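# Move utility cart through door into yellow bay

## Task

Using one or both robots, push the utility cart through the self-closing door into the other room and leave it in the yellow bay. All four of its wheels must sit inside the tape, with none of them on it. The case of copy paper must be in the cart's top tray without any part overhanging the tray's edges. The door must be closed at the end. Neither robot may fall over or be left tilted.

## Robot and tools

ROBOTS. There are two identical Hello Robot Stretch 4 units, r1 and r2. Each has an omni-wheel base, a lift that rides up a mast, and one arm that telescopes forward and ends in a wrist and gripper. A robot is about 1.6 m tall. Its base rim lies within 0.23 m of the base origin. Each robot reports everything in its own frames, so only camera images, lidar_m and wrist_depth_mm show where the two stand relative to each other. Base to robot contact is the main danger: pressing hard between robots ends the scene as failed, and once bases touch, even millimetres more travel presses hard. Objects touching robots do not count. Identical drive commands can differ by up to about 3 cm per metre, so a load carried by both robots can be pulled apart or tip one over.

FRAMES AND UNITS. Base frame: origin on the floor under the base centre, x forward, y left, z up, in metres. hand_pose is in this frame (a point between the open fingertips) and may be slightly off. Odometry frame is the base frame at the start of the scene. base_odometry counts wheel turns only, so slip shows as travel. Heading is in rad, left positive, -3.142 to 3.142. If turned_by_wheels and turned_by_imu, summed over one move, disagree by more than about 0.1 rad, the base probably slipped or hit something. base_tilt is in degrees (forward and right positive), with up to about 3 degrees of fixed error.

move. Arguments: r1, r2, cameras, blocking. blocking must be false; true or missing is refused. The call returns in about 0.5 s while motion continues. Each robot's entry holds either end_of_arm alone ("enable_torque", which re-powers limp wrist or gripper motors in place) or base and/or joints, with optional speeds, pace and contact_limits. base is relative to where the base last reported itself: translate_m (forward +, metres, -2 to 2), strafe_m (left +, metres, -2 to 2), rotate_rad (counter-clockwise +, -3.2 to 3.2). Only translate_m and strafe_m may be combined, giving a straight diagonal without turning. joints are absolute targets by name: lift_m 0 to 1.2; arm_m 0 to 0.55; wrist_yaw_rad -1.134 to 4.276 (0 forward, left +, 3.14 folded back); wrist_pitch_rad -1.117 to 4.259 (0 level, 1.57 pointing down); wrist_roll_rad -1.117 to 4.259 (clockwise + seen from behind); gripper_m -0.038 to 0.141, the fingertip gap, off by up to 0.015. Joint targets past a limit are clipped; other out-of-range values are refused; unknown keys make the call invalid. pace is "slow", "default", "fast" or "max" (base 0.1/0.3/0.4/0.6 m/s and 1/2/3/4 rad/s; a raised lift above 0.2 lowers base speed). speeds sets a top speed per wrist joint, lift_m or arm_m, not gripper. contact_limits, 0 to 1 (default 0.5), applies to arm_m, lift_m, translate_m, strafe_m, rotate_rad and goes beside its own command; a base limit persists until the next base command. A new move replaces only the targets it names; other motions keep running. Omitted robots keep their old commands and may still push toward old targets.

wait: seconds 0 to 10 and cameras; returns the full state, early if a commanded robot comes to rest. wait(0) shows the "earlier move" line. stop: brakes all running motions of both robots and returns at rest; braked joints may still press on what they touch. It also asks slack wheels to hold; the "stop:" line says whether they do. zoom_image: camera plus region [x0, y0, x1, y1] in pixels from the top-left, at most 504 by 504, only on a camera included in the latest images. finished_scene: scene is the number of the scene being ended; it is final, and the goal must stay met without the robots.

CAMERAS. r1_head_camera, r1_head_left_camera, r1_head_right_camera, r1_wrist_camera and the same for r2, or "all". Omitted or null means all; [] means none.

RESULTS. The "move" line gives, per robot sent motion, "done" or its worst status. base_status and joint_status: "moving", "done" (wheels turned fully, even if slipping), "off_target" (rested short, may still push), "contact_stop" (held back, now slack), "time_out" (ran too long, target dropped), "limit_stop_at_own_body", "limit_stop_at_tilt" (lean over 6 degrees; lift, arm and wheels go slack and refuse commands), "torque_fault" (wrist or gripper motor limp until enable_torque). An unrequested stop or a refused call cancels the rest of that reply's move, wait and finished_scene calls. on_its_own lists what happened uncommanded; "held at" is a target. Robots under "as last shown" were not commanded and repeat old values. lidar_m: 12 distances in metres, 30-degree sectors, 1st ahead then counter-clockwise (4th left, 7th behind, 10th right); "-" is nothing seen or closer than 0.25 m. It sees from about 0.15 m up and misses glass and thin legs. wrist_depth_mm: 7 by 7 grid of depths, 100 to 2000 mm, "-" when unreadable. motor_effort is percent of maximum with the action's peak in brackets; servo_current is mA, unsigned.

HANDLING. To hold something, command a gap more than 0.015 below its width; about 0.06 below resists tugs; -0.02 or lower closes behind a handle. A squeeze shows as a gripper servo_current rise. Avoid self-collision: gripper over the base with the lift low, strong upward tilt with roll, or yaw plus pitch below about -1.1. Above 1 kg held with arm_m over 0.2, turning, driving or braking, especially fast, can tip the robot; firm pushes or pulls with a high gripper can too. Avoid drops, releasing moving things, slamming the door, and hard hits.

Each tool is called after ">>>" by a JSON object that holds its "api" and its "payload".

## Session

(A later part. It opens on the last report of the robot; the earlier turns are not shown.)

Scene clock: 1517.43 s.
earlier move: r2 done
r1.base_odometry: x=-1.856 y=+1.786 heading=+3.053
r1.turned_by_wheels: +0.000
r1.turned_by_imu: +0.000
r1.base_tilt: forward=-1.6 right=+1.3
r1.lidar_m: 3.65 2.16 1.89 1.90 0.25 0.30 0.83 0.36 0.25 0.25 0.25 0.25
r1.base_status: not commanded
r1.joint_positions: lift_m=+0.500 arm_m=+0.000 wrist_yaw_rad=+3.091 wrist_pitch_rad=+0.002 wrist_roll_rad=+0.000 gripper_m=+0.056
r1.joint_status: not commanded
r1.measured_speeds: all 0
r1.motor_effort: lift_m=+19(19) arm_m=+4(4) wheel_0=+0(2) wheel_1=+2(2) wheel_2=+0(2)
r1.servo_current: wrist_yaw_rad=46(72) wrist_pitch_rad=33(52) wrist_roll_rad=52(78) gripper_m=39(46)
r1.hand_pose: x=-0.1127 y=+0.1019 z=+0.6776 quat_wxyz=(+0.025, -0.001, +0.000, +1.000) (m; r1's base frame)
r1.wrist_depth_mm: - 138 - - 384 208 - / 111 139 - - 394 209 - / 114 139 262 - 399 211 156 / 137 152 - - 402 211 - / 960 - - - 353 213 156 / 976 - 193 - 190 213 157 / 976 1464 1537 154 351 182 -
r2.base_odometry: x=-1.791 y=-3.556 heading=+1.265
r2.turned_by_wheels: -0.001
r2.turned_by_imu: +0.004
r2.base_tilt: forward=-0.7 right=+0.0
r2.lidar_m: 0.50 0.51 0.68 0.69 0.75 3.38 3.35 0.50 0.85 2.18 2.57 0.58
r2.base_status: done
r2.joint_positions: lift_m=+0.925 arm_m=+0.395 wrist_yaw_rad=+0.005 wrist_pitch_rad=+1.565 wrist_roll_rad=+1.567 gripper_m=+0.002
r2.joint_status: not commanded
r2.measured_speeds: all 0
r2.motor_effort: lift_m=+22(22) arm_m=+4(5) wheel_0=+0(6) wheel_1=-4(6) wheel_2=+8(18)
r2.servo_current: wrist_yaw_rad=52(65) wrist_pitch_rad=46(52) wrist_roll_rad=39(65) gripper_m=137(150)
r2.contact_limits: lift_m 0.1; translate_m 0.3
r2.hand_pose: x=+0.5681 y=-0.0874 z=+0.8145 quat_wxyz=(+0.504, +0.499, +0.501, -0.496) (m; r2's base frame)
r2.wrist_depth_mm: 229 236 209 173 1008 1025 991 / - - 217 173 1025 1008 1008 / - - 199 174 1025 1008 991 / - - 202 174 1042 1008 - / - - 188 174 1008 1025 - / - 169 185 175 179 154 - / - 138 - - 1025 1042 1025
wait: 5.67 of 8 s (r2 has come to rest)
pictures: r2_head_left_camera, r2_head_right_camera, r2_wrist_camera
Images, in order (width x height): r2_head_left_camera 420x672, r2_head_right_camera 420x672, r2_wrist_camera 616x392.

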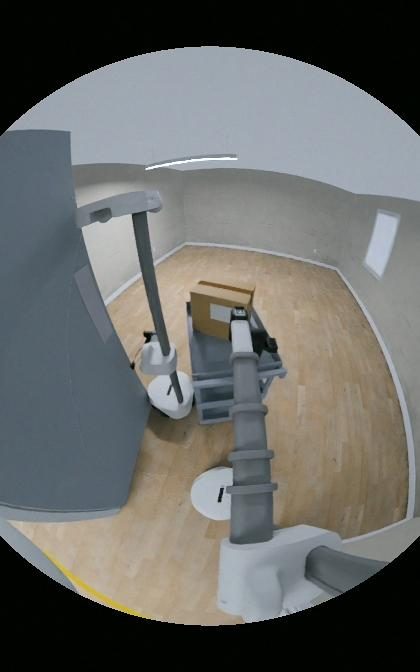

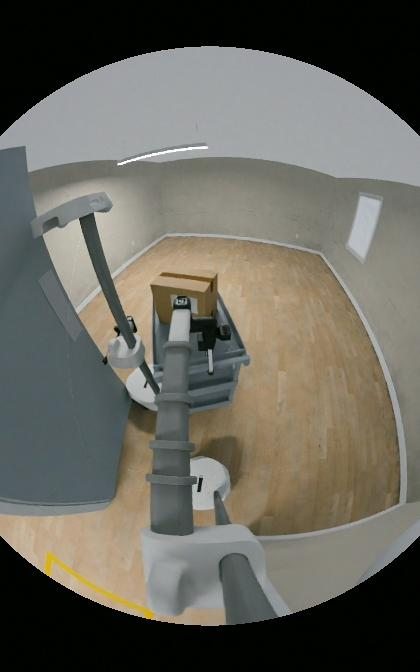

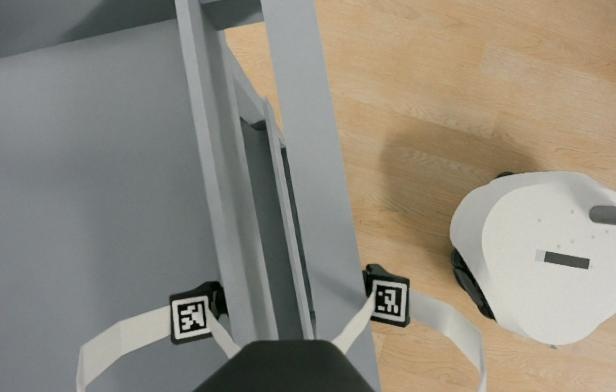

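>>> {"api": "move", "payload": {"blocking": false, "r2": {"base":{"translate_m":0.0,"strafe_m":-0.09},"pace":"slow"}, "cameras": []}}

>>> {"api": "wait", "payload": {"seconds": 4, "cameras": []}}

>>> {"api": "move", "payload": {"blocking": false, "r2": {"base":{"translate_m":-0.2,"strafe_m":0.02},"pace":"slow","contact_limits":{"translate_m":0.3}}, "cameras": []}}

>>> {"api": "wait", "payload": {"seconds": 5, "cameras": ["r2_wrist_camera","r2_head_left_camera","r2_head_right_camera"]}}

Scene clock: 1542.83 s.
move: r2 moving
r1: as last shown
r1.lidar_m: 3.61 2.17 1.87 1.88 0.25 0.30 0.92 0.35 0.25 0.25 0.25 0.25
r1.motor_effort: lift_m=+19(19) arm_m=+3(4) wheel_0=+0(1) wheel_1=+2(2) wheel_2=+0(1)
r1.servo_current: wrist_yaw_rad=59(72) wrist_pitch_rad=39(52) wrist_roll_rad=39(59) gripper_m=46(46)
r1.wrist_depth_mm: - 138 - - 387 207 - / 111 138 - - 394 208 - / 115 139 259 - 397 211 156 / 137 152 - - 399 211 - / 946 - - - 351 213 156 / 1008 - 193 - 191 211 156 / 991 1430 1499 153 351 181 -
r2.base_odometry: x=-1.778 y=-3.560 heading=+1.266
r2.turned_by_wheels: +0.001
r2.turned_by_imu: +0.001
r2.base_tilt: forward=-0.6 right=+0.0
r2.lidar_m: 0.48 0.49 0.74 0.69 0.76 3.38 3.38 0.54 0.89 2.17 2.53 0.57
r2.base_status: translate_m moving; strafe_m moving
r2.joint_positions: lift_m=+0.925 arm_m=+0.395 wrist_yaw_rad=+0.005 wrist_pitch_rad=+1.565 wrist_roll_rad=+1.567 gripper_m=+0.002
r2.joint_status: not commanded
r2.measured_speeds: translate_m=+0.000 strafe_m=-0.056 rotate_rad=-0.001 lift_m=+0.000 arm_m=+0.000 wrist_yaw_rad=+0.000 wrist_pitch_rad=+0.000 wrist_roll_rad=+0.000
r2.motor_effort: lift_m=+22(22) arm_m=+4(5) wheel_0=+14(15) wheel_1=-6(8) wheel_2=-2(7)
r2.servo_current: wrist_yaw_rad=46(59) wrist_pitch_rad=46(46) wrist_roll_rad=46(59) gripper_m=143(143)
r2.contact_limits: lift_m 0.1
r2.hand_pose: x=+0.5681 y=-0.0874 z=+0.8145 quat_wxyz=(+0.504, +0.499, +0.501, -0.496) (m; r2's base frame)
r2.wrist_depth_mm: 224 231 211 172 1025 1008 1008 / - - 220 173 1008 1025 1025 / - - 200 173 1025 1025 1008 / - - 204 174 1025 1025 - / - - 190 174 1008 1042 - / - 169 185 174 178 154 - / - 138 - - 1025 1025 1008
pictures: none
No camera images: "cameras" was empty.

Scene clock: 1544.37 s.
earlier move: r2 done
r1.base_odometry: x=-1.856 y=+1.786 heading=+3.053
r1.turned_by_wheels: +0.000
r1.turned_by_imu: +0.000
r1.base_tilt: forward=-1.6 right=+1.3
r1.lidar_m: 3.65 2.16 1.88 1.88 0.25 0.31 - 0.52 0.25 0.25 0.25 0.26
r1.base_status: not commanded
r1.joint_positions: lift_m=+0.500 arm_m=+0.000 wrist_yaw_rad=+3.091 wrist_pitch_rad=+0.002 wrist_roll_rad=+0.000 gripper_m=+0.056
r1.joint_status: not commanded
r1.measured_speeds: all 0
r1.motor_effort: lift_m=+19(19) arm_m=+4(4) wheel_0=+0(1) wheel_1=+2(2) wheel_2=-1(1)
r1.servo_current: wrist_yaw_rad=39(72) wrist_pitch_rad=39(52) wrist_roll_rad=39(65) gripper_m=39(52)
r1.hand_pose: x=-0.1127 y=+0.1019 z=+0.6776 quat_wxyz=(+0.025, -0.001, +0.000, +1.000) (m; r1's base frame)
r1.wrist_depth_mm: - 139 - - 387 207 - / 111 138 - - 389 209 - / 114 139 258 - 397 211 155 / 137 151 - - 402 211 - / 960 - - - 351 213 156 / - - 193 - 191 212 157 / 1025 1464 1499 153 353 182 -
r2.base_odometry: x=-1.706 y=-3.583 heading=+1.266
r2.turned_by_wheels: +0.000
r2.turned_by_imu: +0.001
r2.base_tilt: forward=-0.6 right=+0.0
r2.lidar_m: 0.49 0.49 0.80 0.75 0.83 3.40 0.51 0.49 0.88 2.11 2.45 0.58
r2.base_status: done
r2.joint_positions: lift_m=+0.925 arm_m=+0.395 wrist_yaw_rad=+0.005 wrist_pitch_rad=+1.565 wrist_roll_rad=+1.566 gripper_m=+0.002
r2.joint_status: not commanded
r2.measured_speeds: all 0
r2.motor_effort: lift_m=+22(22) arm_m=+4(5) wheel_0=+9(16) wheel_1=-2(8) wheel_2=+0(7)
r2.servo_current: wrist_yaw_rad=46(65) wrist_pitch_rad=39(52) wrist_roll_rad=52(65) gripper_m=137(150)
r2.contact_limits: lift_m 0.1
r2.hand_pose: x=+0.5681 y=-0.0874 z=+0.8145 quat_wxyz=(+0.504, +0.499, +0.501, -0.496) (m; r2's base frame)
r2.wrist_depth_mm: 196 204 197 1008 1025 1008 1008 / 234 - 234 172 1025 1008 991 / - - 216 173 1025 1025 1025 / - - 198 172 1025 1025 - / - - 203 173 1025 - - / - - 186 173 179 151 - / - 138 - - 1025 1025 1042
wait: 1.53 of 4 s (r2 has come to rest)
pictures: none
No camera images: "cameras" was empty.

Scene clock: 1544.87 s.
move: r2 moving
r1: as last shown
r1.lidar_m: 3.64 2.18 1.89 1.90 0.25 0.30 - 0.50 0.27 0.25 0.25 0.25
r1.motor_effort: lift_m=+19(19) arm_m=+4(4) wheel_0=-1(1) wheel_1=+2(2) wheel_2=+0(1)
r1.servo_current: wrist_yaw_rad=59(59) wrist_pitch_rad=46(52) wrist_roll_rad=59(65) gripper_m=46(46)
r1.wrist_depth_mm: - 138 - - 389 208 - / 111 139 - - 394 209 - / 114 139 260 - 402 210 156 / 136 152 - - 404 212 - / 960 - - - 353 213 156 / 991 - 194 - 191 211 157 / 991 1464 1537 153 351 181 -
r2.base_odometry: x=-1.711 y=-3.594 heading=+1.266
r2.turned_by_wheels: +0.001
r2.turned_by_imu: +0.001
r2.base_tilt: forward=-0.6 right=+0.0
r2.lidar_m: 0.48 0.46 0.80 0.75 0.84 3.39 0.50 0.50 0.89 2.09 2.41 0.59
r2.base_status: translate_m moving; strafe_m moving
r2.joint_positions: lift_m=+0.925 arm_m=+0.395 wrist_yaw_rad=+0.006 wrist_pitch_rad=+1.565 wrist_roll_rad=+1.566 gripper_m=+0.002
r2.joint_status: not commanded
r2.measured_speeds: translate_m=-0.049 strafe_m=+0.005 rotate_rad=-0.001 lift_m=+0.000 arm_m=+0.000 wrist_yaw_rad=+0.008 wrist_pitch_rad=+0.000 wrist_roll_rad=+0.000
r2.motor_effort: lift_m=+22(22) arm_m=+4(5) wheel_0=-2(9) wheel_1=-5(5) wheel_2=+14(14)
r2.servo_current: wrist_yaw_rad=59(59) wrist_pitch_rad=46(52) wrist_roll_rad=59(65) gripper_m=137(150)
r2.contact_limits: lift_m 0.1; translate_m 0.3
r2.hand_pose: x=+0.5681 y=-0.0874 z=+0.8145 quat_wxyz=(+0.504, +0.499, +0.501, -0.496) (m; r2's base frame)
r2.wrist_depth_mm: 202 210 198 1025 1025 1025 991 / 238 - 228 173 1025 1042 1008 / - - 205 173 1008 1025 1025 / - - 204 174 1008 1008 - / - - 202 174 1008 1042 - / - - 186 174 178 156 - / - 139 - - 1025 1025 1025
pictures: none
No camera images: "cameras" was empty.

Scene clock: 1547.67 s.
earlier move: r2 done
r1.base_odometry: x=-1.856 y=+1.786 heading=+3.053
r1.turned_by_wheels: +0.000
r1.turned_by_imu: +0.000
r1.base_tilt: forward=-1.6 right=+1.3
r1.lidar_m: 3.65 2.13 1.88 1.90 0.25 0.31 1.10 0.40 0.25 0.25 0.25 4.69
r1.base_status: not commanded
r1.joint_positions: lift_m=+0.500 arm_m=+0.000 wrist_yaw_rad=+3.091 wrist_pitch_rad=+0.002 wrist_roll_rad=+0.000 gripper_m=+0.056
r1.joint_status: not commanded
r1.measured_speeds: all 0
r1.motor_effort: lift_m=+19(19) arm_m=+4(4) wheel_0=-1(1) wheel_1=+2(2) wheel_2=-1(1)
r1.servo_current: wrist_yaw_rad=46(72) wrist_pitch_rad=33(52) wrist_roll_rad=52(65) gripper_m=39(46)
r1.hand_pose: x=-0.1127 y=+0.1019 z=+0.6776 quat_wxyz=(+0.025, -0.001, +0.000, +1.000) (m; r1's base frame)
r1.wrist_depth_mm: - 138 - - 387 207 - / 111 139 - - 394 209 - / 115 139 260 - 399 211 156 / 137 152 - - 399 212 - / 1118 - - - 351 212 156 / 1160 - 194 - 191 213 156 / 1138 1118 1499 153 353 182 -
r2.base_odometry: x=-1.785 y=-3.767 heading=+1.265
r2.turned_by_wheels: -0.001
r2.turned_by_imu: +0.000
r2.base_tilt: forward=-0.6 right=+0.1
r2.lidar_m: 0.50 0.52 0.81 0.77 3.13 3.17 3.18 0.32 0.55 2.09 2.42 0.56
r2.base_status: done
r2.joint_positions: lift_m=+0.925 arm_m=+0.395 wrist_yaw_rad=+0.006 wrist_pitch_rad=+1.565 wrist_roll_rad=+1.566 gripper_m=+0.002
r2.joint_status: not commanded
r2.measured_speeds: all 0
r2.motor_effort: lift_m=+22(22) arm_m=+4(5) wheel_0=-4(9) wheel_1=-5(7) wheel_2=+6(15)
r2.servo_current: wrist_yaw_rad=59(65) wrist_pitch_rad=39(52) wrist_roll_rad=46(65) gripper_m=130(150)
r2.contact_limits: lift_m 0.1; translate_m 0.3
r2.hand_pose: x=+0.5681 y=-0.0874 z=+0.8145 quat_wxyz=(+0.504, +0.499, +0.501, -0.496) (m; r2's base frame)
r2.wrist_depth_mm: 227 234 206 173 1025 1008 1008 / - - 219 174 1025 1025 991 / - - 199 173 1025 1025 1025 / - - 193 173 1025 1008 - / - - 184 174 1025 - - / - 168 183 174 178 156 - / - 137 - - 1025 1025 991
wait: 2.80 of 5 s (r2 has come to rest)
pictures: r2_head_left_camera, r2_head_right_camera, r2_wrist_camera
Images, in order (width x height): r2_head_left_camera 420x672, r2_head_right_camera 420x672, r2_wrist_camera 616x392.

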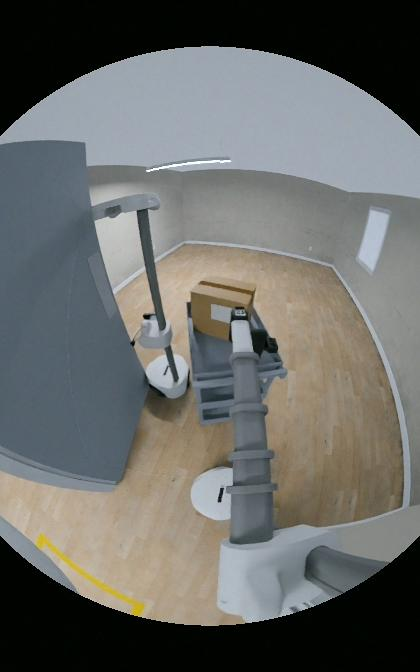

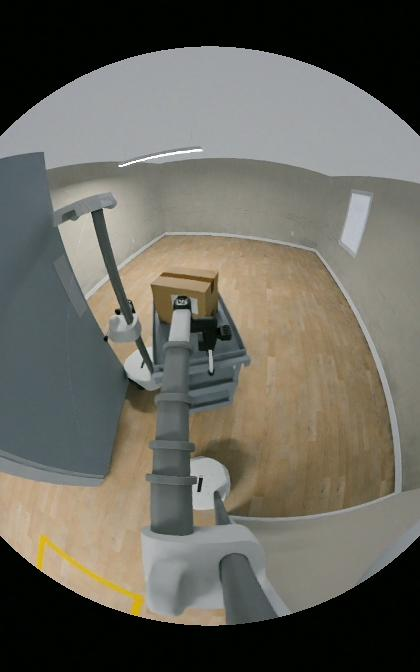

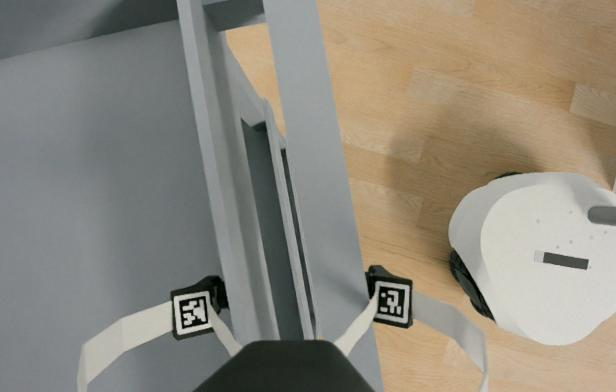

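>>> {"api": "move", "payload": {"blocking": false, "r2": {"base":{"translate_m":-0.27,"strafe_m":0.17},"pace":"slow","contact_limits":{"translate_m":0.3}}, "cameras": []}}

>>> {"api": "wait", "payload": {"seconds": 6, "cameras": ["r2_wrist_camera","r2_head_left_camera","r2_head_right_camera"]}}

Scene clock: 1556.37 s.
move: r2 moving
r1: as last shown
r1.lidar_m: 3.64 2.18 1.88 1.89 0.25 0.31 1.08 0.41 0.25 0.25 0.25 4.69
r1.motor_effort: lift_m=+19(19) arm_m=+4(4) wheel_0=+0(1) wheel_1=+2(2) wheel_2=-1(1)
r1.servo_current: wrist_yaw_rad=52(59) wrist_pitch_rad=46(46) wrist_roll_rad=46(59) gripper_m=46(46)
r1.wrist_depth_mm: - 138 - - 389 207 - / 111 138 - - 392 209 - / 114 139 262 - 397 211 156 / 137 152 - - 402 211 - / 1182 - - - 353 213 156 / 1160 - 193 - 191 212 157 / 1138 1138 1537 153 353 182 -
r2.base_odometry: x=-1.796 y=-3.777 heading=+1.266
r2.turned_by_wheels: +0.000
r2.turned_by_imu: +0.001
r2.base_tilt: forward=-0.6 right=+0.1
r2.lidar_m: 0.49 0.52 0.79 0.77 3.12 3.17 3.19 0.30 0.49 2.09 2.43 0.58
r2.base_status: translate_m moving; strafe_m moving
r2.joint_positions: lift_m=+0.925 arm_m=+0.395 wrist_yaw_rad=+0.006 wrist_pitch_rad=+1.565 wrist_roll_rad=+1.566 gripper_m=+0.002
r2.joint_status: not commanded
r2.measured_speeds: translate_m=-0.047 strafe_m=+0.030 rotate_rad=+0.000 lift_m=+0.000 arm_m=+0.000 wrist_yaw_rad=+0.000 wrist_pitch_rad=+0.000 wrist_roll_rad=+0.000
r2.motor_effort: lift_m=+22(22) arm_m=+4(5) wheel_0=-11(14) wheel_1=+5(5) wheel_2=+8(11)
r2.servo_current: wrist_yaw_rad=46(59) wrist_pitch_rad=46(46) wrist_roll_rad=52(59) gripper_m=137(143)
r2.contact_limits: lift_m 0.1; translate_m 0.3
r2.hand_pose: x=+0.5681 y=-0.0874 z=+0.8145 quat_wxyz=(+0.504, +0.499, +0.501, -0.496) (m; r2's base frame)
r2.wrist_depth_mm: 228 236 208 173 1025 1008 1008 / - - 209 173 1025 1008 991 / - - 189 174 1008 1025 1025 / - - 193 173 1025 1025 - / - - 193 175 1008 - - / - 162 184 174 178 854 - / - 137 - - 1042 1025 1008
pictures: none
No camera images: "cameras" was empty.

Scene clock: 1560.23 s.
earlier move: r2 done
r1.base_odometry: x=-1.856 y=+1.786 heading=+3.053
r1.turned_by_wheels: +0.000
r1.turned_by_imu: +0.000
r1.base_tilt: forward=-1.6 right=+1.3
r1.lidar_m: 3.64 2.16 1.90 1.91 0.25 0.31 0.65 0.34 0.28 0.29 3.38 4.69
r1.base_status: not commanded
r1.joint_positions: lift_m=+0.500 arm_m=+0.000 wrist_yaw_rad=+3.091 wrist_pitch_rad=+0.002 wrist_roll_rad=+0.000 gripper_m=+0.056
r1.joint_status: not commanded
r1.measured_speeds: all 0
r1.motor_effort: lift_m=+19(19) arm_m=+4(4) wheel_0=-1(1) wheel_1=+2(2) wheel_2=+0(1)
r1.servo_current: wrist_yaw_rad=59(65) wrist_pitch_rad=46(52) wrist_roll_rad=46(65) gripper_m=46(52)
r1.hand_pose: x=-0.1127 y=+0.1019 z=+0.6776 quat_wxyz=(+0.025, -0.001, +0.000, +1.000) (m; r1's base frame)
r1.wrist_depth_mm: - 138 - - 392 207 - / 111 138 - - 394 208 - / 115 139 259 - 399 211 156 / 137 152 - - 399 211 - / 138 1464 - - 353 213 156 / - 1430 193 - 191 213 157 / - 151 1255 154 351 181 -
r2.base_odometry: x=-2.028 y=-3.974 heading=+1.265
r2.turned_by_wheels: -0.001
r2.turned_by_imu: -0.002
r2.base_tilt: forward=-0.6 right=+0.1
r2.lidar_m: 0.53 0.61 0.65 0.68 3.00 2.88 2.90 2.60 0.29 0.30 2.51 0.55
r2.base_status: done
r2.joint_positions: lift_m=+0.925 arm_m=+0.395 wrist_yaw_rad=-0.001 wrist_pitch_rad=+1.565 wrist_roll_rad=+1.573 gripper_m=+0.002
r2.joint_status: not commanded
r2.measured_speeds: all 0
r2.motor_effort: lift_m=+22(22) arm_m=+5(5) wheel_0=-8(14) wheel_1=+3(5) wheel_2=+2(11)
r2.servo_current: wrist_yaw_rad=33(72) wrist_pitch_rad=52(52) wrist_roll_rad=46(65) gripper_m=143(150)
r2.contact_limits: lift_m 0.1; translate_m 0.3
r2.hand_pose: x=+0.5675 y=-0.0874 z=+0.8145 quat_wxyz=(+0.501, +0.502, +0.498, -0.499) (m; r2's base frame)
r2.wrist_depth_mm: - - - 219 173 1008 946 / - - - 262 173 1008 904 / - - - 492 174 1025 1008 / - - - 554 174 1025 - / - - 184 831 1025 1025 - / - 161 182 176 176 917 - / - - - - 1042 1025 1025
wait: 3.87 of 6 s (r2 has come to rest)
pictures: r2_head_left_camera, r2_head_right_camera, r2_wrist_camera
Images, in order (width x height): r2_head_left_camera 420x672, r2_head_right_camera 420x672, r2_wrist_camera 616x392.

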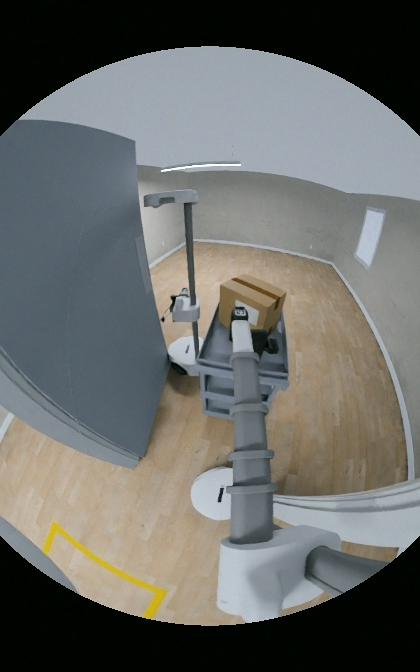

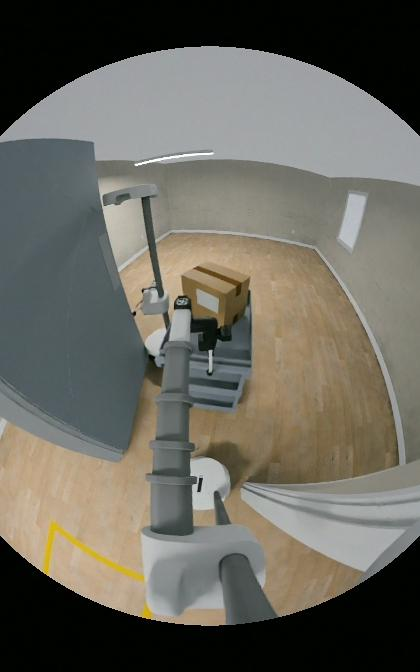

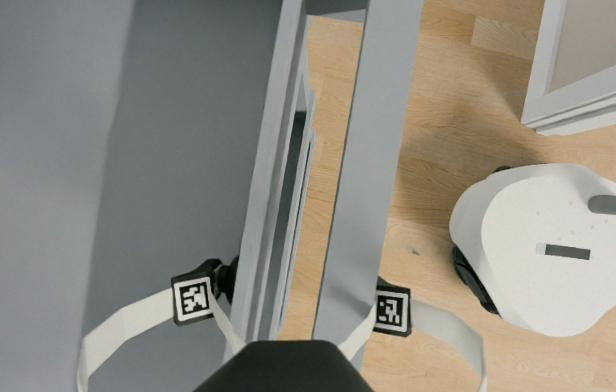

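>>> {"api": "move", "payload": {"blocking": false, "r2": {"base":{"translate_m":-0.49,"strafe_m":0.1},"pace":"slow","contact_limits":{"translate_m":0.3}}, "cameras": []}}

>>> {"api": "wait", "payload": {"seconds": 8, "cameras": ["r2_wrist_camera","r2_head_left_camera","r2_head_right_camera"]}}

Scene clock: 1569.40 s.
move: r2 moving
r1: as last shown
r1.lidar_m: 3.62 2.17 1.90 1.90 0.25 0.30 0.62 0.34 0.28 0.30 3.33 4.66
r1.motor_effort: lift_m=+19(19) arm_m=+4(4) wheel_0=+0(1) wheel_1=+2(2) wheel_2=+0(1)
r1.servo_current: wrist_yaw_rad=46(59) wrist_pitch_rad=39(46) wrist_roll_rad=65(65) gripper_m=39(46)
r1.wrist_depth_mm: - 138 - - 387 208 - / 111 139 - - 392 209 - / 115 139 260 - 397 211 156 / 137 151 - - 399 211 - / 138 1430 - - 353 212 156 / - 1464 193 - 191 212 156 / - 151 1255 153 351 182 -
r2.base_odometry: x=-2.034 y=-3.985 heading=+1.265
r2.turned_by_wheels: +0.000
r2.turned_by_imu: +0.000
r2.base_tilt: forward=-0.7 right=+0.1
r2.lidar_m: 0.56 0.59 0.66 0.68 2.99 2.89 2.88 2.53 0.30 0.30 2.53 0.52
r2.base_status: translate_m moving; strafe_m moving
r2.joint_positions: lift_m=+0.925 arm_m=+0.395 wrist_yaw_rad=-0.001 wrist_pitch_rad=+1.565 wrist_roll_rad=+1.573 gripper_m=+0.002
r2.joint_status: not commanded
r2.measured_speeds: translate_m=-0.049 strafe_m=+0.010 rotate_rad=-0.001 lift_m=+0.000 arm_m=+0.000 wrist_yaw_rad=+0.000 wrist_pitch_rad=+0.000 wrist_roll_rad=+0.002
r2.motor_effort: lift_m=+22(22) arm_m=+4(5) wheel_0=-11(12) wheel_1=-6(8) wheel_2=+9(11)
r2.servo_current: wrist_yaw_rad=46(52) wrist_pitch_rad=52(52) wrist_roll_rad=46(59) gripper_m=137(143)
r2.contact_limits: lift_m 0.1; translate_m 0.3
r2.hand_pose: x=+0.5675 y=-0.0874 z=+0.8145 quat_wxyz=(+0.501, +0.502, +0.498, -0.499) (m; r2's base frame)
r2.wrist_depth_mm: - - - 220 173 1008 931 / - - - 242 173 1025 - / - - - 496 173 1025 1008 / - - - 492 174 1008 - / - - 196 496 1042 1025 - / - 161 183 178 179 946 - / - - - - 1025 1025 1008
pictures: none
No camera images: "cameras" was empty.

Scene clock: 1575.17 s.
earlier move: r2 done
r1.base_odometry: x=-1.856 y=+1.786 heading=+3.053
r1.turned_by_wheels: +0.000
r1.turned_by_imu: +0.000
r1.base_tilt: forward=-1.6 right=+1.3
r1.lidar_m: 3.63 2.20 1.89 1.89 0.25 0.31 0.80 0.61 1.01 2.85 3.39 4.70
r1.base_status: not commanded
r1.joint_positions: lift_m=+0.500 arm_m=+0.000 wrist_yaw_rad=+3.091 wrist_pitch_rad=+0.002 wrist_roll_rad=+0.000 gripper_m=+0.056
r1.joint_status: not commanded
r1.measured_speeds: all 0
r1.motor_effort: lift_m=+19(19) arm_m=+4(4) wheel_0=+0(1) wheel_1=+2(2) wheel_2=+0(1)
r1.servo_current: wrist_yaw_rad=59(78) wrist_pitch_rad=39(52) wrist_roll_rad=46(78) gripper_m=46(52)
r1.hand_pose: x=-0.1127 y=+0.1019 z=+0.6776 quat_wxyz=(+0.025, -0.001, +0.000, +1.000) (m; r1's base frame)
r1.wrist_depth_mm: - 138 - - 389 207 - / 111 138 - - 392 210 - / 115 139 259 - 399 211 156 / 136 152 - - 399 211 - / - - - - 351 213 156 / - - 191 - 190 213 156 / - 151 1138 153 353 182 -
r2.base_odometry: x=-2.271 y=-4.411 heading=+1.264
r2.turned_by_wheels: +0.000
r2.turned_by_imu: -0.002
r2.base_tilt: forward=-0.6 right=+0.1
r2.lidar_m: 0.54 0.85 0.82 2.60 2.79 2.36 2.39 2.48 2.15 0.88 0.49 0.49
r2.base_status: done
r2.joint_positions: lift_m=+0.925 arm_m=+0.395 wrist_yaw_rad=-0.005 wrist_pitch_rad=+1.565 wrist_roll_rad=+1.575 gripper_m=+0.002
r2.joint_status: not commanded
r2.measured_speeds: all 0
r2.motor_effort: lift_m=+22(22) arm_m=+5(5) wheel_0=-7(13) wheel_1=-7(10) wheel_2=+3(13)
r2.servo_current: wrist_yaw_rad=46(59) wrist_pitch_rad=39(52) wrist_roll_rad=46(72) gripper_m=143(150)
r2.contact_limits: lift_m 0.1; translate_m 0.3
r2.hand_pose: x=+0.5672 y=-0.0874 z=+0.8145 quat_wxyz=(+0.499, +0.504, +0.496, -0.501) (m; r2's base frame)
r2.wrist_depth_mm: - - - - 205 172 1025 / - - - - 174 1025 1008 / - - - 1025 173 1008 1025 / - - - 1025 173 - - / - - 196 1042 174 1008 - / - 156 178 1042 175 931 - / - - - - 1008 1025 1025
wait: 5.77 of 8 s (r2 has come to rest)
pictures: r2_head_left_camera, r2_head_right_camera, r2_wrist_camera
Images, in order (width x height): r2_head_left_camera 420x672, r2_head_right_camera 420x672, r2_wrist_camera 616x392.

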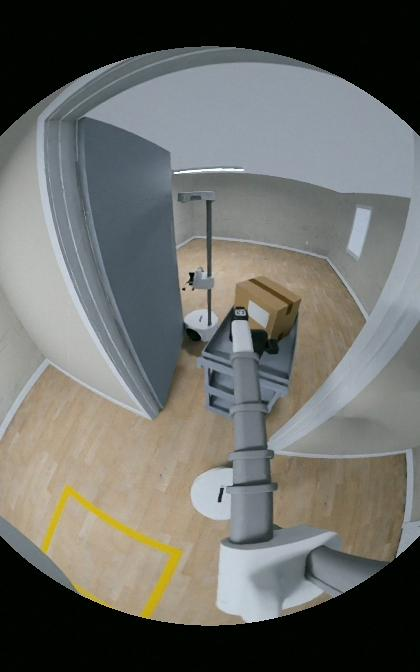

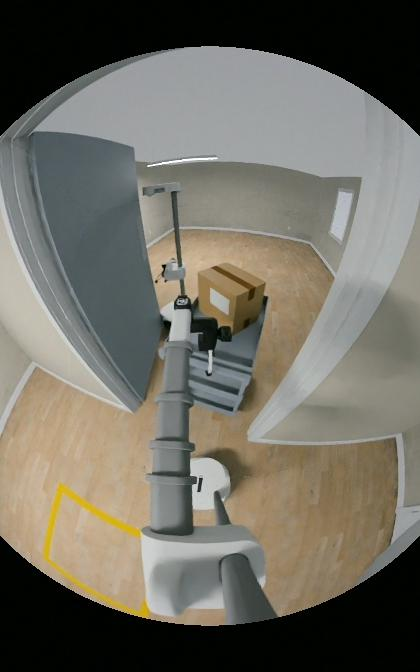

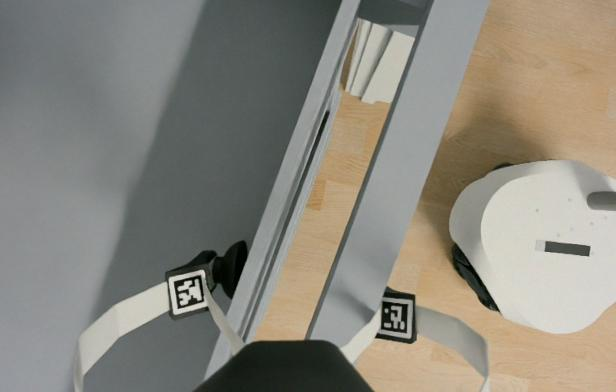

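>>> {"api": "move", "payload": {"blocking": false, "r2": {"base":{"translate_m":-0.5,"strafe_m":0.15},"pace":"slow","contact_limits":{"translate_m":0.3}}, "cameras": []}}

>>> {"api": "wait", "payload": {"seconds": 8, "cameras": ["r2_wrist_camera","r2_head_left_camera","r2_head_right_camera"]}}

Scene clock: 1583.20 s.
move: r2 moving
r1: as last shown
r1.base_tilt: forward=-1.6 right=+1.2
r1.lidar_m: 3.66 2.16 1.88 1.89 0.25 0.32 0.79 0.62 1.02 2.86 3.34 4.70
r1.motor_effort: lift_m=+19(19) arm_m=+4(4) wheel_0=+0(1) wheel_1=+1(2) wheel_2=-1(1)
r1.servo_current: wrist_yaw_rad=52(59) wrist_pitch_rad=46(46) wrist_roll_rad=26(59) gripper_m=39(46)
r1.wrist_depth_mm: - 138 - - 389 207 - / 111 139 - - 392 208 - / 115 139 260 - 399 210 156 / 137 152 - - 402 211 - / - - - - 351 211 156 / - - 193 - 191 212 157 / - 152 1182 154 355 182 -
r2.base_odometry: x=-2.278 y=-4.421 heading=+1.263
r2.turned_by_wheels: -0.001
r2.turned_by_imu: -0.001
r2.base_tilt: forward=-0.6 right=+0.1
r2.lidar_m: 0.57 0.87 0.86 2.60 2.78 2.38 2.38 2.49 2.15 0.89 0.50 0.51
r2.base_status: translate_m moving; strafe_m moving
r2.joint_positions: lift_m=+0.925 arm_m=+0.395 wrist_yaw_rad=-0.005 wrist_pitch_rad=+1.565 wrist_roll_rad=+1.575 gripper_m=+0.002
r2.joint_status: not commanded
r2.measured_speeds: translate_m=-0.048 strafe_m=+0.015 rotate_rad=+0.001 lift_m=+0.000 arm_m=+0.000 wrist_yaw_rad=+0.000 wrist_pitch_rad=+0.000 wrist_roll_rad=+0.000
r2.motor_effort: lift_m=+22(22) arm_m=+4(5) wheel_0=-11(13) wheel_1=-8(8) wheel_2=+7(9)
r2.servo_current: wrist_yaw_rad=39(59) wrist_pitch_rad=39(46) wrist_roll_rad=59(59) gripper_m=143(150)
r2.contact_limits: lift_m 0.1; translate_m 0.3
r2.hand_pose: x=+0.5672 y=-0.0874 z=+0.8145 quat_wxyz=(+0.499, +0.504, +0.496, -0.501) (m; r2's base frame)
r2.wrist_depth_mm: - - - - 196 173 1025 / - - - - 173 1025 1025 / - - - 1025 174 1025 1025 / - - - 1025 174 - - / - - 195 1042 174 1025 - / - 163 179 1025 175 1025 - / - - - - 1025 1025 1042
pictures: none
No camera images: "cameras" was empty.

Scene clock: 1589.17 s.
earlier move: r2 done
r1.base_odometry: x=-1.856 y=+1.786 heading=+3.053
r1.turned_by_wheels: +0.000
r1.turned_by_imu: +0.000
r1.base_tilt: forward=-1.6 right=+1.3
r1.lidar_m: 3.64 2.16 1.87 1.88 0.25 0.31 1.03 1.08 2.39 2.85 3.33 4.68
r1.base_status: not commanded
r1.joint_positions: lift_m=+0.500 arm_m=+0.000 wrist_yaw_rad=+3.091 wrist_pitch_rad=+0.002 wrist_roll_rad=+0.000 gripper_m=+0.056
r1.joint_status: not commanded
r1.measured_speeds: all 0
r1.motor_effort: lift_m=+19(19) arm_m=+3(4) wheel_0=+0(1) wheel_1=+2(2) wheel_2=+0(1)
r1.servo_current: wrist_yaw_rad=52(78) wrist_pitch_rad=46(52) wrist_roll_rad=39(65) gripper_m=46(52)
r1.hand_pose: x=-0.1127 y=+0.1019 z=+0.6776 quat_wxyz=(+0.025, -0.001, +0.000, +1.000) (m; r1's base frame)
r1.wrist_depth_mm: - 138 - - 387 207 - / 111 139 - - 392 210 - / 115 139 252 - 397 211 156 / 137 152 - - 402 212 - / - - - - 353 213 156 / - - 194 - 191 212 157 / - 151 1430 153 355 181 -
r2.base_odometry: x=-2.565 y=-4.841 heading=+1.263
r2.turned_by_wheels: +0.000
r2.turned_by_imu: -0.006
r2.base_tilt: forward=-0.6 right=+0.1
r2.lidar_m: 0.55 1.16 1.84 2.59 2.21 1.88 1.87 2.17 2.14 1.95 1.10 0.47
r2.base_status: done
r2.joint_positions: lift_m=+0.925 arm_m=+0.395 wrist_yaw_rad=-0.006 wrist_pitch_rad=+1.565 wrist_roll_rad=+1.577 gripper_m=+0.002
r2.joint_status: not commanded
r2.measured_speeds: all 0
r2.motor_effort: lift_m=+22(22) arm_m=+4(5) wheel_0=-11(19) wheel_1=-8(12) wheel_2=-1(9)
r2.servo_current: wrist_yaw_rad=46(65) wrist_pitch_rad=52(59) wrist_roll_rad=39(65) gripper_m=143(150)
r2.contact_limits: lift_m 0.1; translate_m 0.3
r2.hand_pose: x=+0.5671 y=-0.0874 z=+0.8145 quat_wxyz=(+0.499, +0.505, +0.495, -0.501) (m; r2's base frame)
r2.wrist_depth_mm: - - - - 216 171 1008 / - - - - 1025 172 991 / - - - - 1025 1025 1008 / - - - 1025 173 - - / - - 196 1025 174 - - / - 158 178 1060 176 891 - / - - - - 1042 1025 1025
wait: 5.97 of 8 s (r2 has come to rest)
pictures: r2_head_left_camera, r2_head_right_camera, r2_wrist_camera
Images, in order (width x height): r2_head_left_camera 420x672, r2_head_right_camera 420x672, r2_wrist_camera 616x392.

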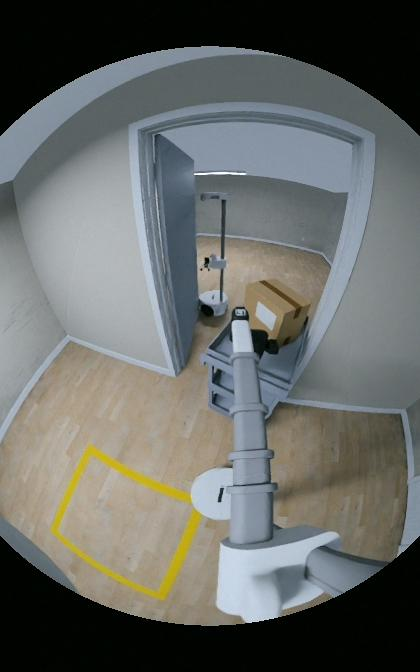

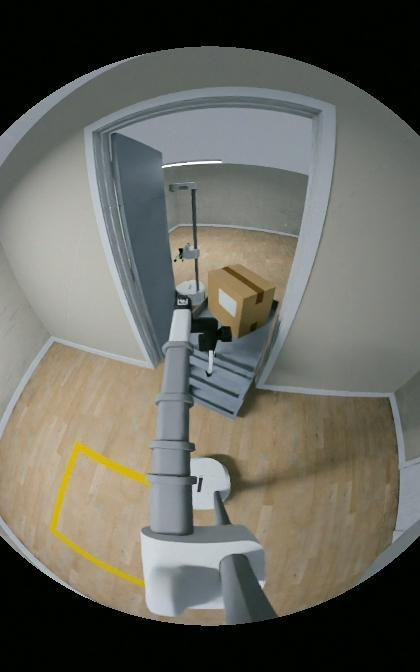

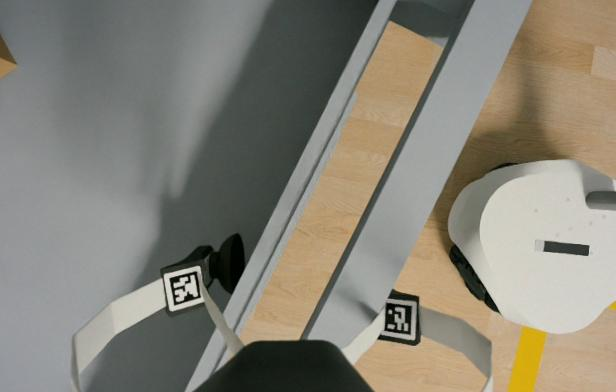

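>>> {"api": "move", "payload": {"blocking": false, "r2": {"base":{"translate_m":-0.45,"strafe_m":0.25},"pace":"slow","contact_limits":{"translate_m":0.3}}, "cameras": []}}

>>> {"api": "wait", "payload": {"seconds": 8, "cameras": ["r2_wrist_camera","r2_head_left_camera","r2_head_right_camera"]}}

Scene clock: 1609.47 s.
move: r2 moving
r1: as last shown
r1.lidar_m: 3.64 2.15 1.89 1.90 0.25 0.30 1.04 1.10 2.36 2.86 3.35 4.69
r1.motor_effort: lift_m=+19(19) arm_m=+4(4) wheel_0=+0(1) wheel_1=+2(2) wheel_2=-1(1)
r1.servo_current: wrist_yaw_rad=39(65) wrist_pitch_rad=39(46) wrist_roll_rad=39(59) gripper_m=46(46)
r1.wrist_depth_mm: - 138 - - 392 206 - / 111 139 - - 394 209 - / 114 139 253 - 399 211 156 / 137 152 - - 399 212 - / - - - - 353 212 156 / - - 194 - 191 212 157 / - 151 1464 153 355 182 -
r2.base_odometry: x=-2.576 y=-4.851 heading=+1.261
r2.turned_by_wheels: -0.002
r2.turned_by_imu: -0.001
r2.base_tilt: forward=-0.7 right=+0.1
r2.lidar_m: 0.57 1.19 1.86 2.57 2.19 1.84 1.86 2.15 2.16 1.97 1.12 0.49
r2.base_status: translate_m moving; strafe_m moving
r2.joint_positions: lift_m=+0.925 arm_m=+0.395 wrist_yaw_rad=-0.006 wrist_pitch_rad=+1.565 wrist_roll_rad=+1.577 gripper_m=+0.002
r2.joint_status: not commanded
r2.measured_speeds: translate_m=-0.048 strafe_m=+0.028 rotate_rad=+0.002 lift_m=+0.000 arm_m=+0.000 wrist_yaw_rad=+0.000 wrist_pitch_rad=+0.000 wrist_roll_rad=+0.000
r2.motor_effort: lift_m=+22(22) arm_m=+4(5) wheel_0=-18(21) wheel_1=-7(7) wheel_2=+4(4)
r2.servo_current: wrist_yaw_rad=52(59) wrist_pitch_rad=39(52) wrist_roll_rad=46(59) gripper_m=143(143)
r2.contact_limits: lift_m 0.1; translate_m 0.3
r2.hand_pose: x=+0.5671 y=-0.0874 z=+0.8145 quat_wxyz=(+0.499, +0.505, +0.495, -0.501) (m; r2's base frame)
r2.wrist_depth_mm: - - - - 217 172 1025 / - - - - 1008 172 1008 / - - - - 1008 1025 1025 / - - - 1025 174 - - / - - 196 1025 174 - - / - 158 178 198 175 891 - / - - - - 1008 1025 1025
pictures: none
No camera images: "cameras" was empty.

Scene clock: 1615.27 s.
earlier move: r2 done
r1.base_odometry: x=-1.856 y=+1.786 heading=+3.053
r1.turned_by_wheels: +0.000
r1.turned_by_imu: +0.000
r1.base_tilt: forward=-1.6 right=+1.2
r1.lidar_m: 3.63 2.18 1.89 1.90 0.25 0.32 1.47 1.45 2.39 2.85 3.38 4.69
r1.base_status: not commanded
r1.joint_positions: lift_m=+0.500 arm_m=+0.000 wrist_yaw_rad=+3.091 wrist_pitch_rad=+0.002 wrist_roll_rad=+0.000 gripper_m=+0.056
r1.joint_status: not commanded
r1.measured_speeds: all 0
r1.motor_effort: lift_m=+19(19) arm_m=+4(4) wheel_0=+0(1) wheel_1=+2(2) wheel_2=-1(1)
r1.servo_current: wrist_yaw_rad=46(72) wrist_pitch_rad=39(52) wrist_roll_rad=46(72) gripper_m=46(46)
r1.hand_pose: x=-0.1127 y=+0.1019 z=+0.6776 quat_wxyz=(+0.025, -0.001, +0.000, +1.000) (m; r1's base frame)
r1.wrist_depth_mm: - 138 - - 387 207 - / 111 139 - - 389 208 - / 115 139 260 - 399 211 156 / 137 152 1576 - 402 211 - / 138 - - - 353 212 157 / - - 195 - 190 212 157 / - 1430 1537 153 353 182 -
r2.base_odometry: x=-2.941 y=-5.193 heading=+1.261
r2.turned_by_wheels: +0.000
r2.turned_by_imu: -0.006
r2.base_tilt: forward=-0.7 right=+0.1
r2.lidar_m: 0.58 1.64 2.43 2.45 1.64 1.37 1.38 1.60 2.28 2.29 1.69 0.48
r2.base_status: done
r2.joint_positions: lift_m=+0.925 arm_m=+0.395 wrist_yaw_rad=-0.008 wrist_pitch_rad=+1.565 wrist_roll_rad=+1.577 gripper_m=+0.002
r2.joint_status: not commanded
r2.measured_speeds: all 0
r2.motor_effort: lift_m=+22(22) arm_m=+4(5) wheel_0=-12(21) wheel_1=-9(11) wheel_2=-2(4)
r2.servo_current: wrist_yaw_rad=52(72) wrist_pitch_rad=52(52) wrist_roll_rad=65(72) gripper_m=137(150)
r2.contact_limits: lift_m 0.1; translate_m 0.3
r2.hand_pose: x=+0.5670 y=-0.0874 z=+0.8145 quat_wxyz=(+0.498, +0.505, +0.495, -0.502) (m; r2's base frame)
r2.wrist_depth_mm: - - - - 208 171 - / - - - - 1008 171 1042 / - - - - 1025 172 1025 / - - - 1008 173 - - / - - 183 1008 173 - - / - 158 175 1060 174 917 - / - - 175 - 184 1042 1025
wait: 5.80 of 8 s (r2 has come to rest)
pictures: r2_head_left_camera, r2_head_right_camera, r2_wrist_camera
Images, in order (width x height): r2_head_left_camera 420x672, r2_head_right_camera 420x672, r2_wrist_camera 616x392.

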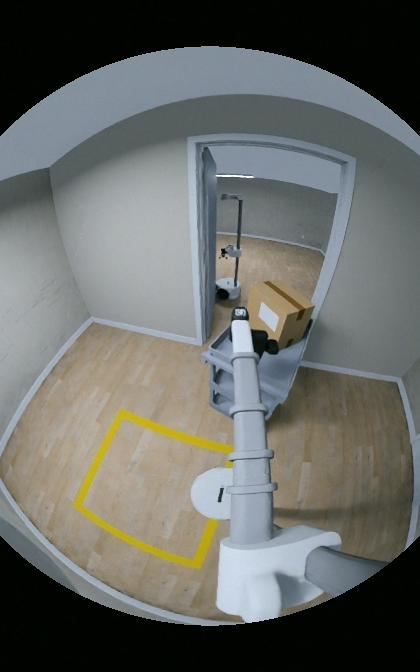

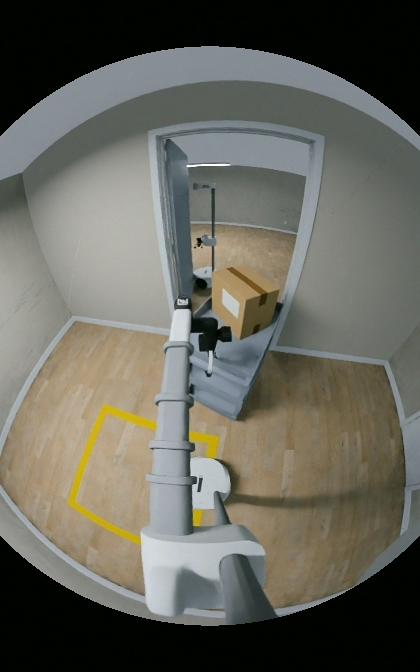

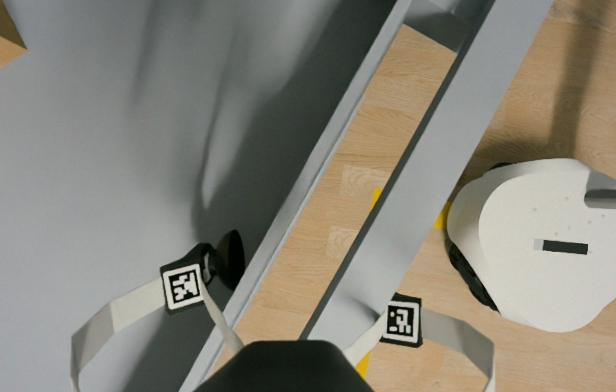

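>>> {"api": "move", "payload": {"blocking": false, "r2": {"base":{"translate_m":-0.6,"strafe_m":0.45},"pace":"slow","contact_limits":{"translate_m":0.3}}, "cameras": []}}

>>> {"api": "wait", "payload": {"seconds": 10, "cameras": ["r2_wrist_camera","r2_head_left_camera","r2_head_right_camera"]}}

Scene clock: 1636.60 s.
move: r2 moving
r1: as last shown
r1.base_tilt: forward=-1.6 right=+1.3
r1.lidar_m: 3.64 2.15 1.88 1.90 0.25 0.32 1.46 1.46 2.36 2.84 3.39 4.67
r1.motor_effort: lift_m=+19(19) arm_m=+4(4) wheel_0=+0(1) wheel_1=+2(2) wheel_2=+0(1)
r1.servo_current: wrist_yaw_rad=52(65) wrist_pitch_rad=39(52) wrist_roll_rad=52(52) gripper_m=46(46)
r1.wrist_depth_mm: - 138 - - 387 206 - / 111 139 - - 392 208 - / 115 139 260 - 399 211 155 / 137 152 1661 - 399 211 - / 138 - - - 351 212 156 / - - 194 - 191 212 157 / - 1464 1537 153 353 182 -
r2.base_odometry: x=-2.951 y=-5.201 heading=+1.260
r2.turned_by_wheels: -0.001
r2.turned_by_imu: -0.001
r2.base_tilt: forward=-0.7 right=+0.1
r2.lidar_m: 0.56 1.65 2.45 2.44 1.63 1.38 1.37 1.57 2.30 2.29 1.71 0.50
r2.base_status: translate_m moving; strafe_m moving
r2.joint_positions: lift_m=+0.925 arm_m=+0.395 wrist_yaw_rad=-0.008 wrist_pitch_rad=+1.565 wrist_roll_rad=+1.577 gripper_m=+0.002
r2.joint_status: not commanded
r2.measured_speeds: translate_m=-0.043 strafe_m=+0.031 rotate_rad=-0.002 lift_m=+0.000 arm_m=+0.000 wrist_yaw_rad=+0.000 wrist_pitch_rad=+0.000 wrist_roll_rad=+0.000
r2.motor_effort: lift_m=+22(22) arm_m=+4(4) wheel_0=-18(19) wheel_1=+0(8) wheel_2=+1(4)
r2.servo_current: wrist_yaw_rad=59(65) wrist_pitch_rad=39(52) wrist_roll_rad=59(65) gripper_m=150(150)
r2.contact_limits: lift_m 0.1; translate_m 0.3
r2.hand_pose: x=+0.5670 y=-0.0874 z=+0.8145 quat_wxyz=(+0.498, +0.505, +0.495, -0.502) (m; r2's base frame)
r2.wrist_depth_mm: - - - - 214 172 1008 / - - - - 1025 172 1025 / - - - - 1042 172 1008 / - - - 1025 173 - - / - - 196 1042 173 - - / - 158 178 197 174 891 - / - - - - 1042 1008 1008
pictures: none
No camera images: "cameras" was empty.

Scene clock: 1644.80 s.
earlier move: r2 done
r1.base_odometry: x=-1.856 y=+1.786 heading=+3.053
r1.turned_by_wheels: +0.000
r1.turned_by_imu: -0.001
r1.base_tilt: forward=-1.6 right=+1.3
r1.lidar_m: 3.65 2.16 1.88 1.90 0.25 0.32 2.11 1.44 2.35 2.84 3.36 4.69
r1.base_status: not commanded
r1.joint_positions: lift_m=+0.500 arm_m=+0.000 wrist_yaw_rad=+3.091 wrist_pitch_rad=+0.002 wrist_roll_rad=+0.000 gripper_m=+0.056
r1.joint_status: not commanded
r1.measured_speeds: all 0
r1.motor_effort: lift_m=+19(19) arm_m=+4(4) wheel_0=-1(1) wheel_1=+2(2) wheel_2=+0(1)
r1.servo_current: wrist_yaw_rad=39(65) wrist_pitch_rad=39(52) wrist_roll_rad=52(65) gripper_m=39(52)
r1.hand_pose: x=-0.1127 y=+0.1019 z=+0.6776 quat_wxyz=(+0.025, -0.001, +0.000, +1.000) (m; r1's base frame)
r1.wrist_depth_mm: - 138 - - 387 206 - / 111 139 - - 392 208 - / 115 139 259 - 399 211 156 / 137 151 - - 402 212 - / 138 - - - 402 213 156 / - - 194 - 191 213 157 / - 1430 1537 153 351 182 -
r2.base_odometry: x=-3.552 y=-5.627 heading=+1.260
r2.turned_by_wheels: +0.000
r2.turned_by_imu: -0.009
r2.base_tilt: forward=-0.7 right=+0.1
r2.lidar_m: 0.56 2.38 2.13 1.54 0.85 0.70 0.70 0.79 1.33 2.60 2.48 0.43
r2.base_status: done
r2.joint_positions: lift_m=+0.925 arm_m=+0.395 wrist_yaw_rad=-0.009 wrist_pitch_rad=+1.565 wrist_roll_rad=+1.578 gripper_m=+0.002
r2.joint_status: not commanded
r2.measured_speeds: all 0
r2.motor_effort: lift_m=+22(22) arm_m=+4(4) wheel_0=-12(21) wheel_1=+1(8) wheel_2=-3(4)
r2.servo_current: wrist_yaw_rad=65(72) wrist_pitch_rad=46(52) wrist_roll_rad=59(72) gripper_m=143(150)
r2.contact_limits: lift_m 0.1; translate_m 0.3
r2.hand_pose: x=+0.5669 y=-0.0874 z=+0.8145 quat_wxyz=(+0.497, +0.506, +0.494, -0.503) (m; r2's base frame)
r2.wrist_depth_mm: - - - - - 198 171 / - - - - - 189 171 / - - - - 1025 172 1025 / - - - - 1042 172 - / - - 195 1025 173 - - / - 159 178 1008 173 1008 - / - - - - 174 1025 1025
wait: 8.20 of 10 s (r2 has come to rest)
pictures: r2_head_left_camera, r2_head_right_camera, r2_wrist_camera
Images, in order (width x height): r2_head_left_camera 420x672, r2_head_right_camera 420x672, r2_wrist_camera 616x392.

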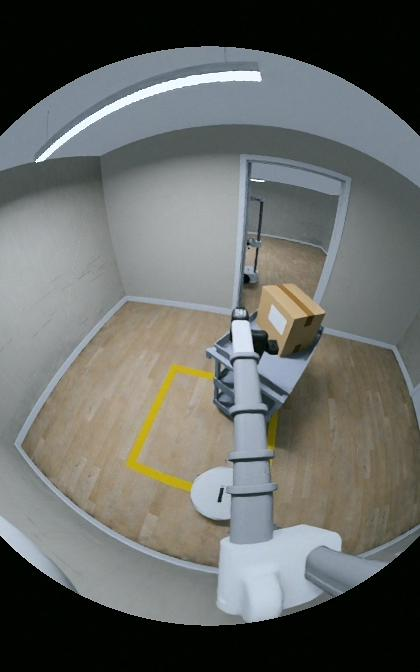

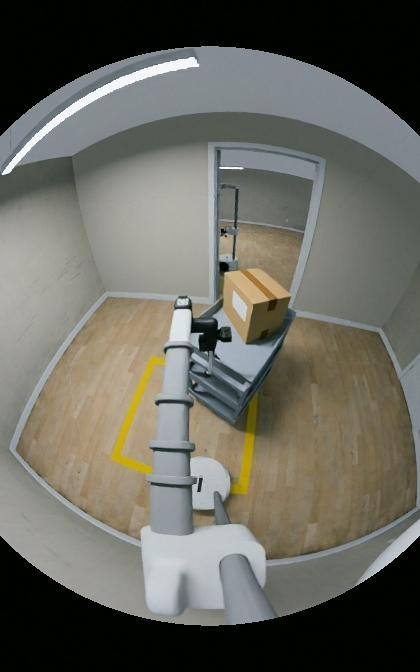

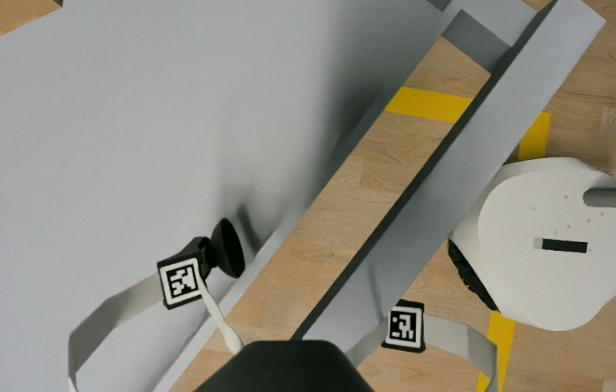

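>>> {"api": "move", "payload": {"blocking": false, "r2": {"base":{"translate_m":-0.17,"strafe_m":0.4},"pace":"slow","contact_limits":{"translate_m":0.3}}, "cameras": []}}

>>> {"api": "wait", "payload": {"seconds": 10, "cameras": ["r2_wrist_camera","r2_head_left_camera","r2_head_right_camera"]}}

Scene clock: 1660.13 s.
move: r2 moving
r1: as last shown
r1.turned_by_imu: +0.000
r1.base_tilt: forward=-1.6 right=+1.2
r1.lidar_m: 3.65 2.17 1.89 1.87 0.25 0.31 2.09 1.43 2.33 2.83 3.38 4.68
r1.motor_effort: lift_m=+19(19) arm_m=+4(4) wheel_0=-1(1) wheel_1=+2(2) wheel_2=-1(1)
r1.servo_current: wrist_yaw_rad=46(59) wrist_pitch_rad=39(52) wrist_roll_rad=46(59) gripper_m=39(52)
r1.wrist_depth_mm: - 138 - - 389 208 - / 111 138 - - 392 208 - / 115 139 260 - 397 211 156 / 137 152 - - 399 211 - / 138 - - - 404 213 156 / - - 194 - 191 213 156 / - 1430 1499 154 353 182 -
r2.base_odometry: x=-3.565 y=-5.628 heading=+1.259
r2.turned_by_wheels: -0.001
r2.turned_by_imu: -0.001
r2.base_tilt: forward=-0.7 right=+0.1
r2.lidar_m: 0.57 2.43 2.12 1.51 0.82 0.70 0.69 0.80 1.32 2.59 2.52 0.47
r2.base_status: translate_m moving; strafe_m moving
r2.joint_positions: lift_m=+0.925 arm_m=+0.395 wrist_yaw_rad=-0.009 wrist_pitch_rad=+1.565 wrist_roll_rad=+1.578 gripper_m=+0.002
r2.joint_status: not commanded
r2.measured_speeds: translate_m=-0.019 strafe_m=+0.045 rotate_rad=+0.003 lift_m=+0.000 arm_m=+0.000 wrist_yaw_rad=+0.000 wrist_pitch_rad=+0.000 wrist_roll_rad=+0.000
r2.motor_effort: lift_m=+22(22) arm_m=+4(4) wheel_0=-18(23) wheel_1=+2(4) wheel_2=+0(3)
r2.servo_current: wrist_yaw_rad=59(72) wrist_pitch_rad=46(52) wrist_roll_rad=59(65) gripper_m=143(150)
r2.contact_limits: lift_m 0.1; translate_m 0.3
r2.hand_pose: x=+0.5669 y=-0.0874 z=+0.8145 quat_wxyz=(+0.497, +0.506, +0.494, -0.503) (m; r2's base frame)
r2.wrist_depth_mm: - - - - - 198 171 / - - - - - 187 171 / - - - - 1025 172 1025 / - - - - 1025 172 - / - - 193 1042 174 - - / - 160 175 196 173 1008 - / - - - - 185 1025 1025
pictures: none
No camera images: "cameras" was empty.

Scene clock: 1665.27 s.
earlier move: r2 done
r1.base_odometry: x=-1.856 y=+1.786 heading=+3.053
r1.turned_by_wheels: +0.000
r1.turned_by_imu: +0.000
r1.base_tilt: forward=-1.6 right=+1.3
r1.lidar_m: 3.61 2.15 1.88 1.89 0.25 0.30 2.46 1.45 2.35 2.86 3.35 4.69
r1.base_status: not commanded
r1.joint_positions: lift_m=+0.500 arm_m=+0.000 wrist_yaw_rad=+3.091 wrist_pitch_rad=+0.002 wrist_roll_rad=+0.000 gripper_m=+0.056
r1.joint_status: not commanded
r1.measured_speeds: all 0
r1.motor_effort: lift_m=+19(19) arm_m=+4(4) wheel_0=+0(1) wheel_1=+2(2) wheel_2=-1(1)
r1.servo_current: wrist_yaw_rad=39(72) wrist_pitch_rad=46(52) wrist_roll_rad=52(72) gripper_m=46(52)
r1.hand_pose: x=-0.1127 y=+0.1019 z=+0.6776 quat_wxyz=(+0.025, -0.001, +0.000, +1.000) (m; r1's base frame)
r1.wrist_depth_mm: - 138 - - 387 208 - / 111 139 - - 392 208 - / 115 139 259 - 399 211 156 / 137 152 - - 399 211 - / 138 - - - 353 213 156 / - - 194 - 191 212 157 / - 1430 1537 153 353 181 -
r2.base_odometry: x=-3.985 y=-5.666 heading=+1.259
r2.turned_by_wheels: +0.000
r2.turned_by_imu: -0.005
r2.base_tilt: forward=-0.6 right=+0.0
r2.lidar_m: 0.54 2.14 1.80 0.98 0.53 0.44 0.41 0.51 0.84 2.96 2.84 0.41
r2.base_status: done
r2.joint_positions: lift_m=+0.925 arm_m=+0.395 wrist_yaw_rad=-0.010 wrist_pitch_rad=+1.566 wrist_roll_rad=+1.579 gripper_m=+0.002
r2.joint_status: not commanded
r2.measured_speeds: all 0
r2.motor_effort: lift_m=+22(22) arm_m=+4(4) wheel_0=-9(23) wheel_1=+1(5) wheel_2=-3(4)
r2.servo_current: wrist_yaw_rad=59(78) wrist_pitch_rad=39(52) wrist_roll_rad=59(72) gripper_m=143(150)
r2.contact_limits: lift_m 0.1; translate_m 0.3
r2.hand_pose: x=+0.5662 y=-0.0874 z=+0.8145 quat_wxyz=(+0.496, +0.506, +0.494, -0.504) (m; r2's base frame)
r2.wrist_depth_mm: - - - - - 206 196 / - - - - - 221 196 / - - - - - 1042 - / - - - 173 1042 172 - / - - 191 1042 173 172 - / - 157 182 195 173 1025 - / - - 1025 - 173 153 1025
wait: 5.13 of 10 s (r2 has come to rest)
pictures: r2_head_left_camera, r2_head_right_camera, r2_wrist_camera
Images, in order (width x height): r2_head_left_camera 420x672, r2_head_right_camera 420x672, r2_wrist_camera 616x392.

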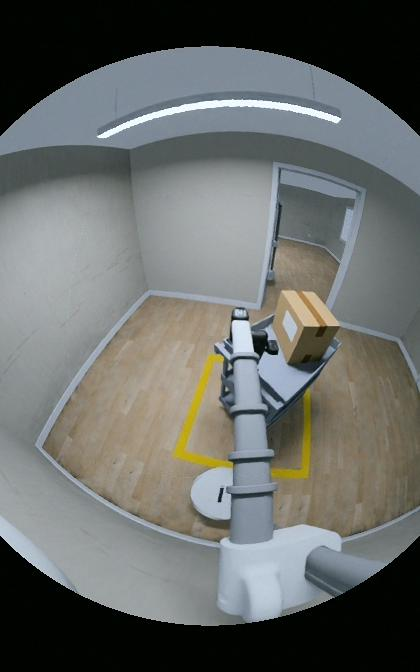

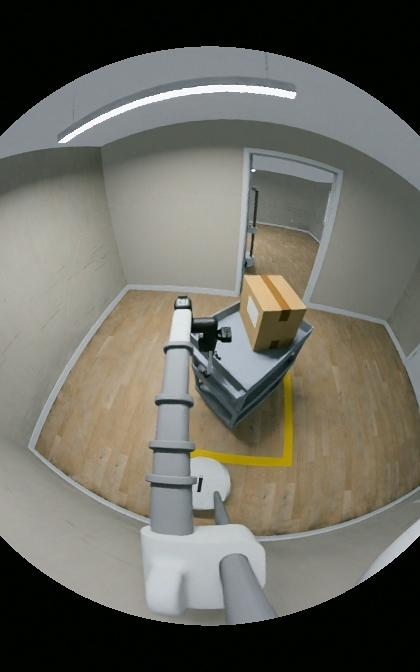

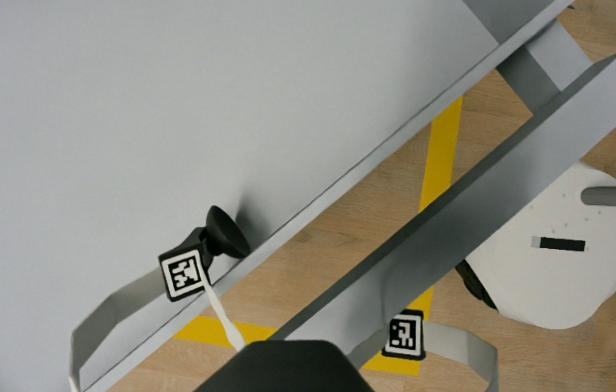

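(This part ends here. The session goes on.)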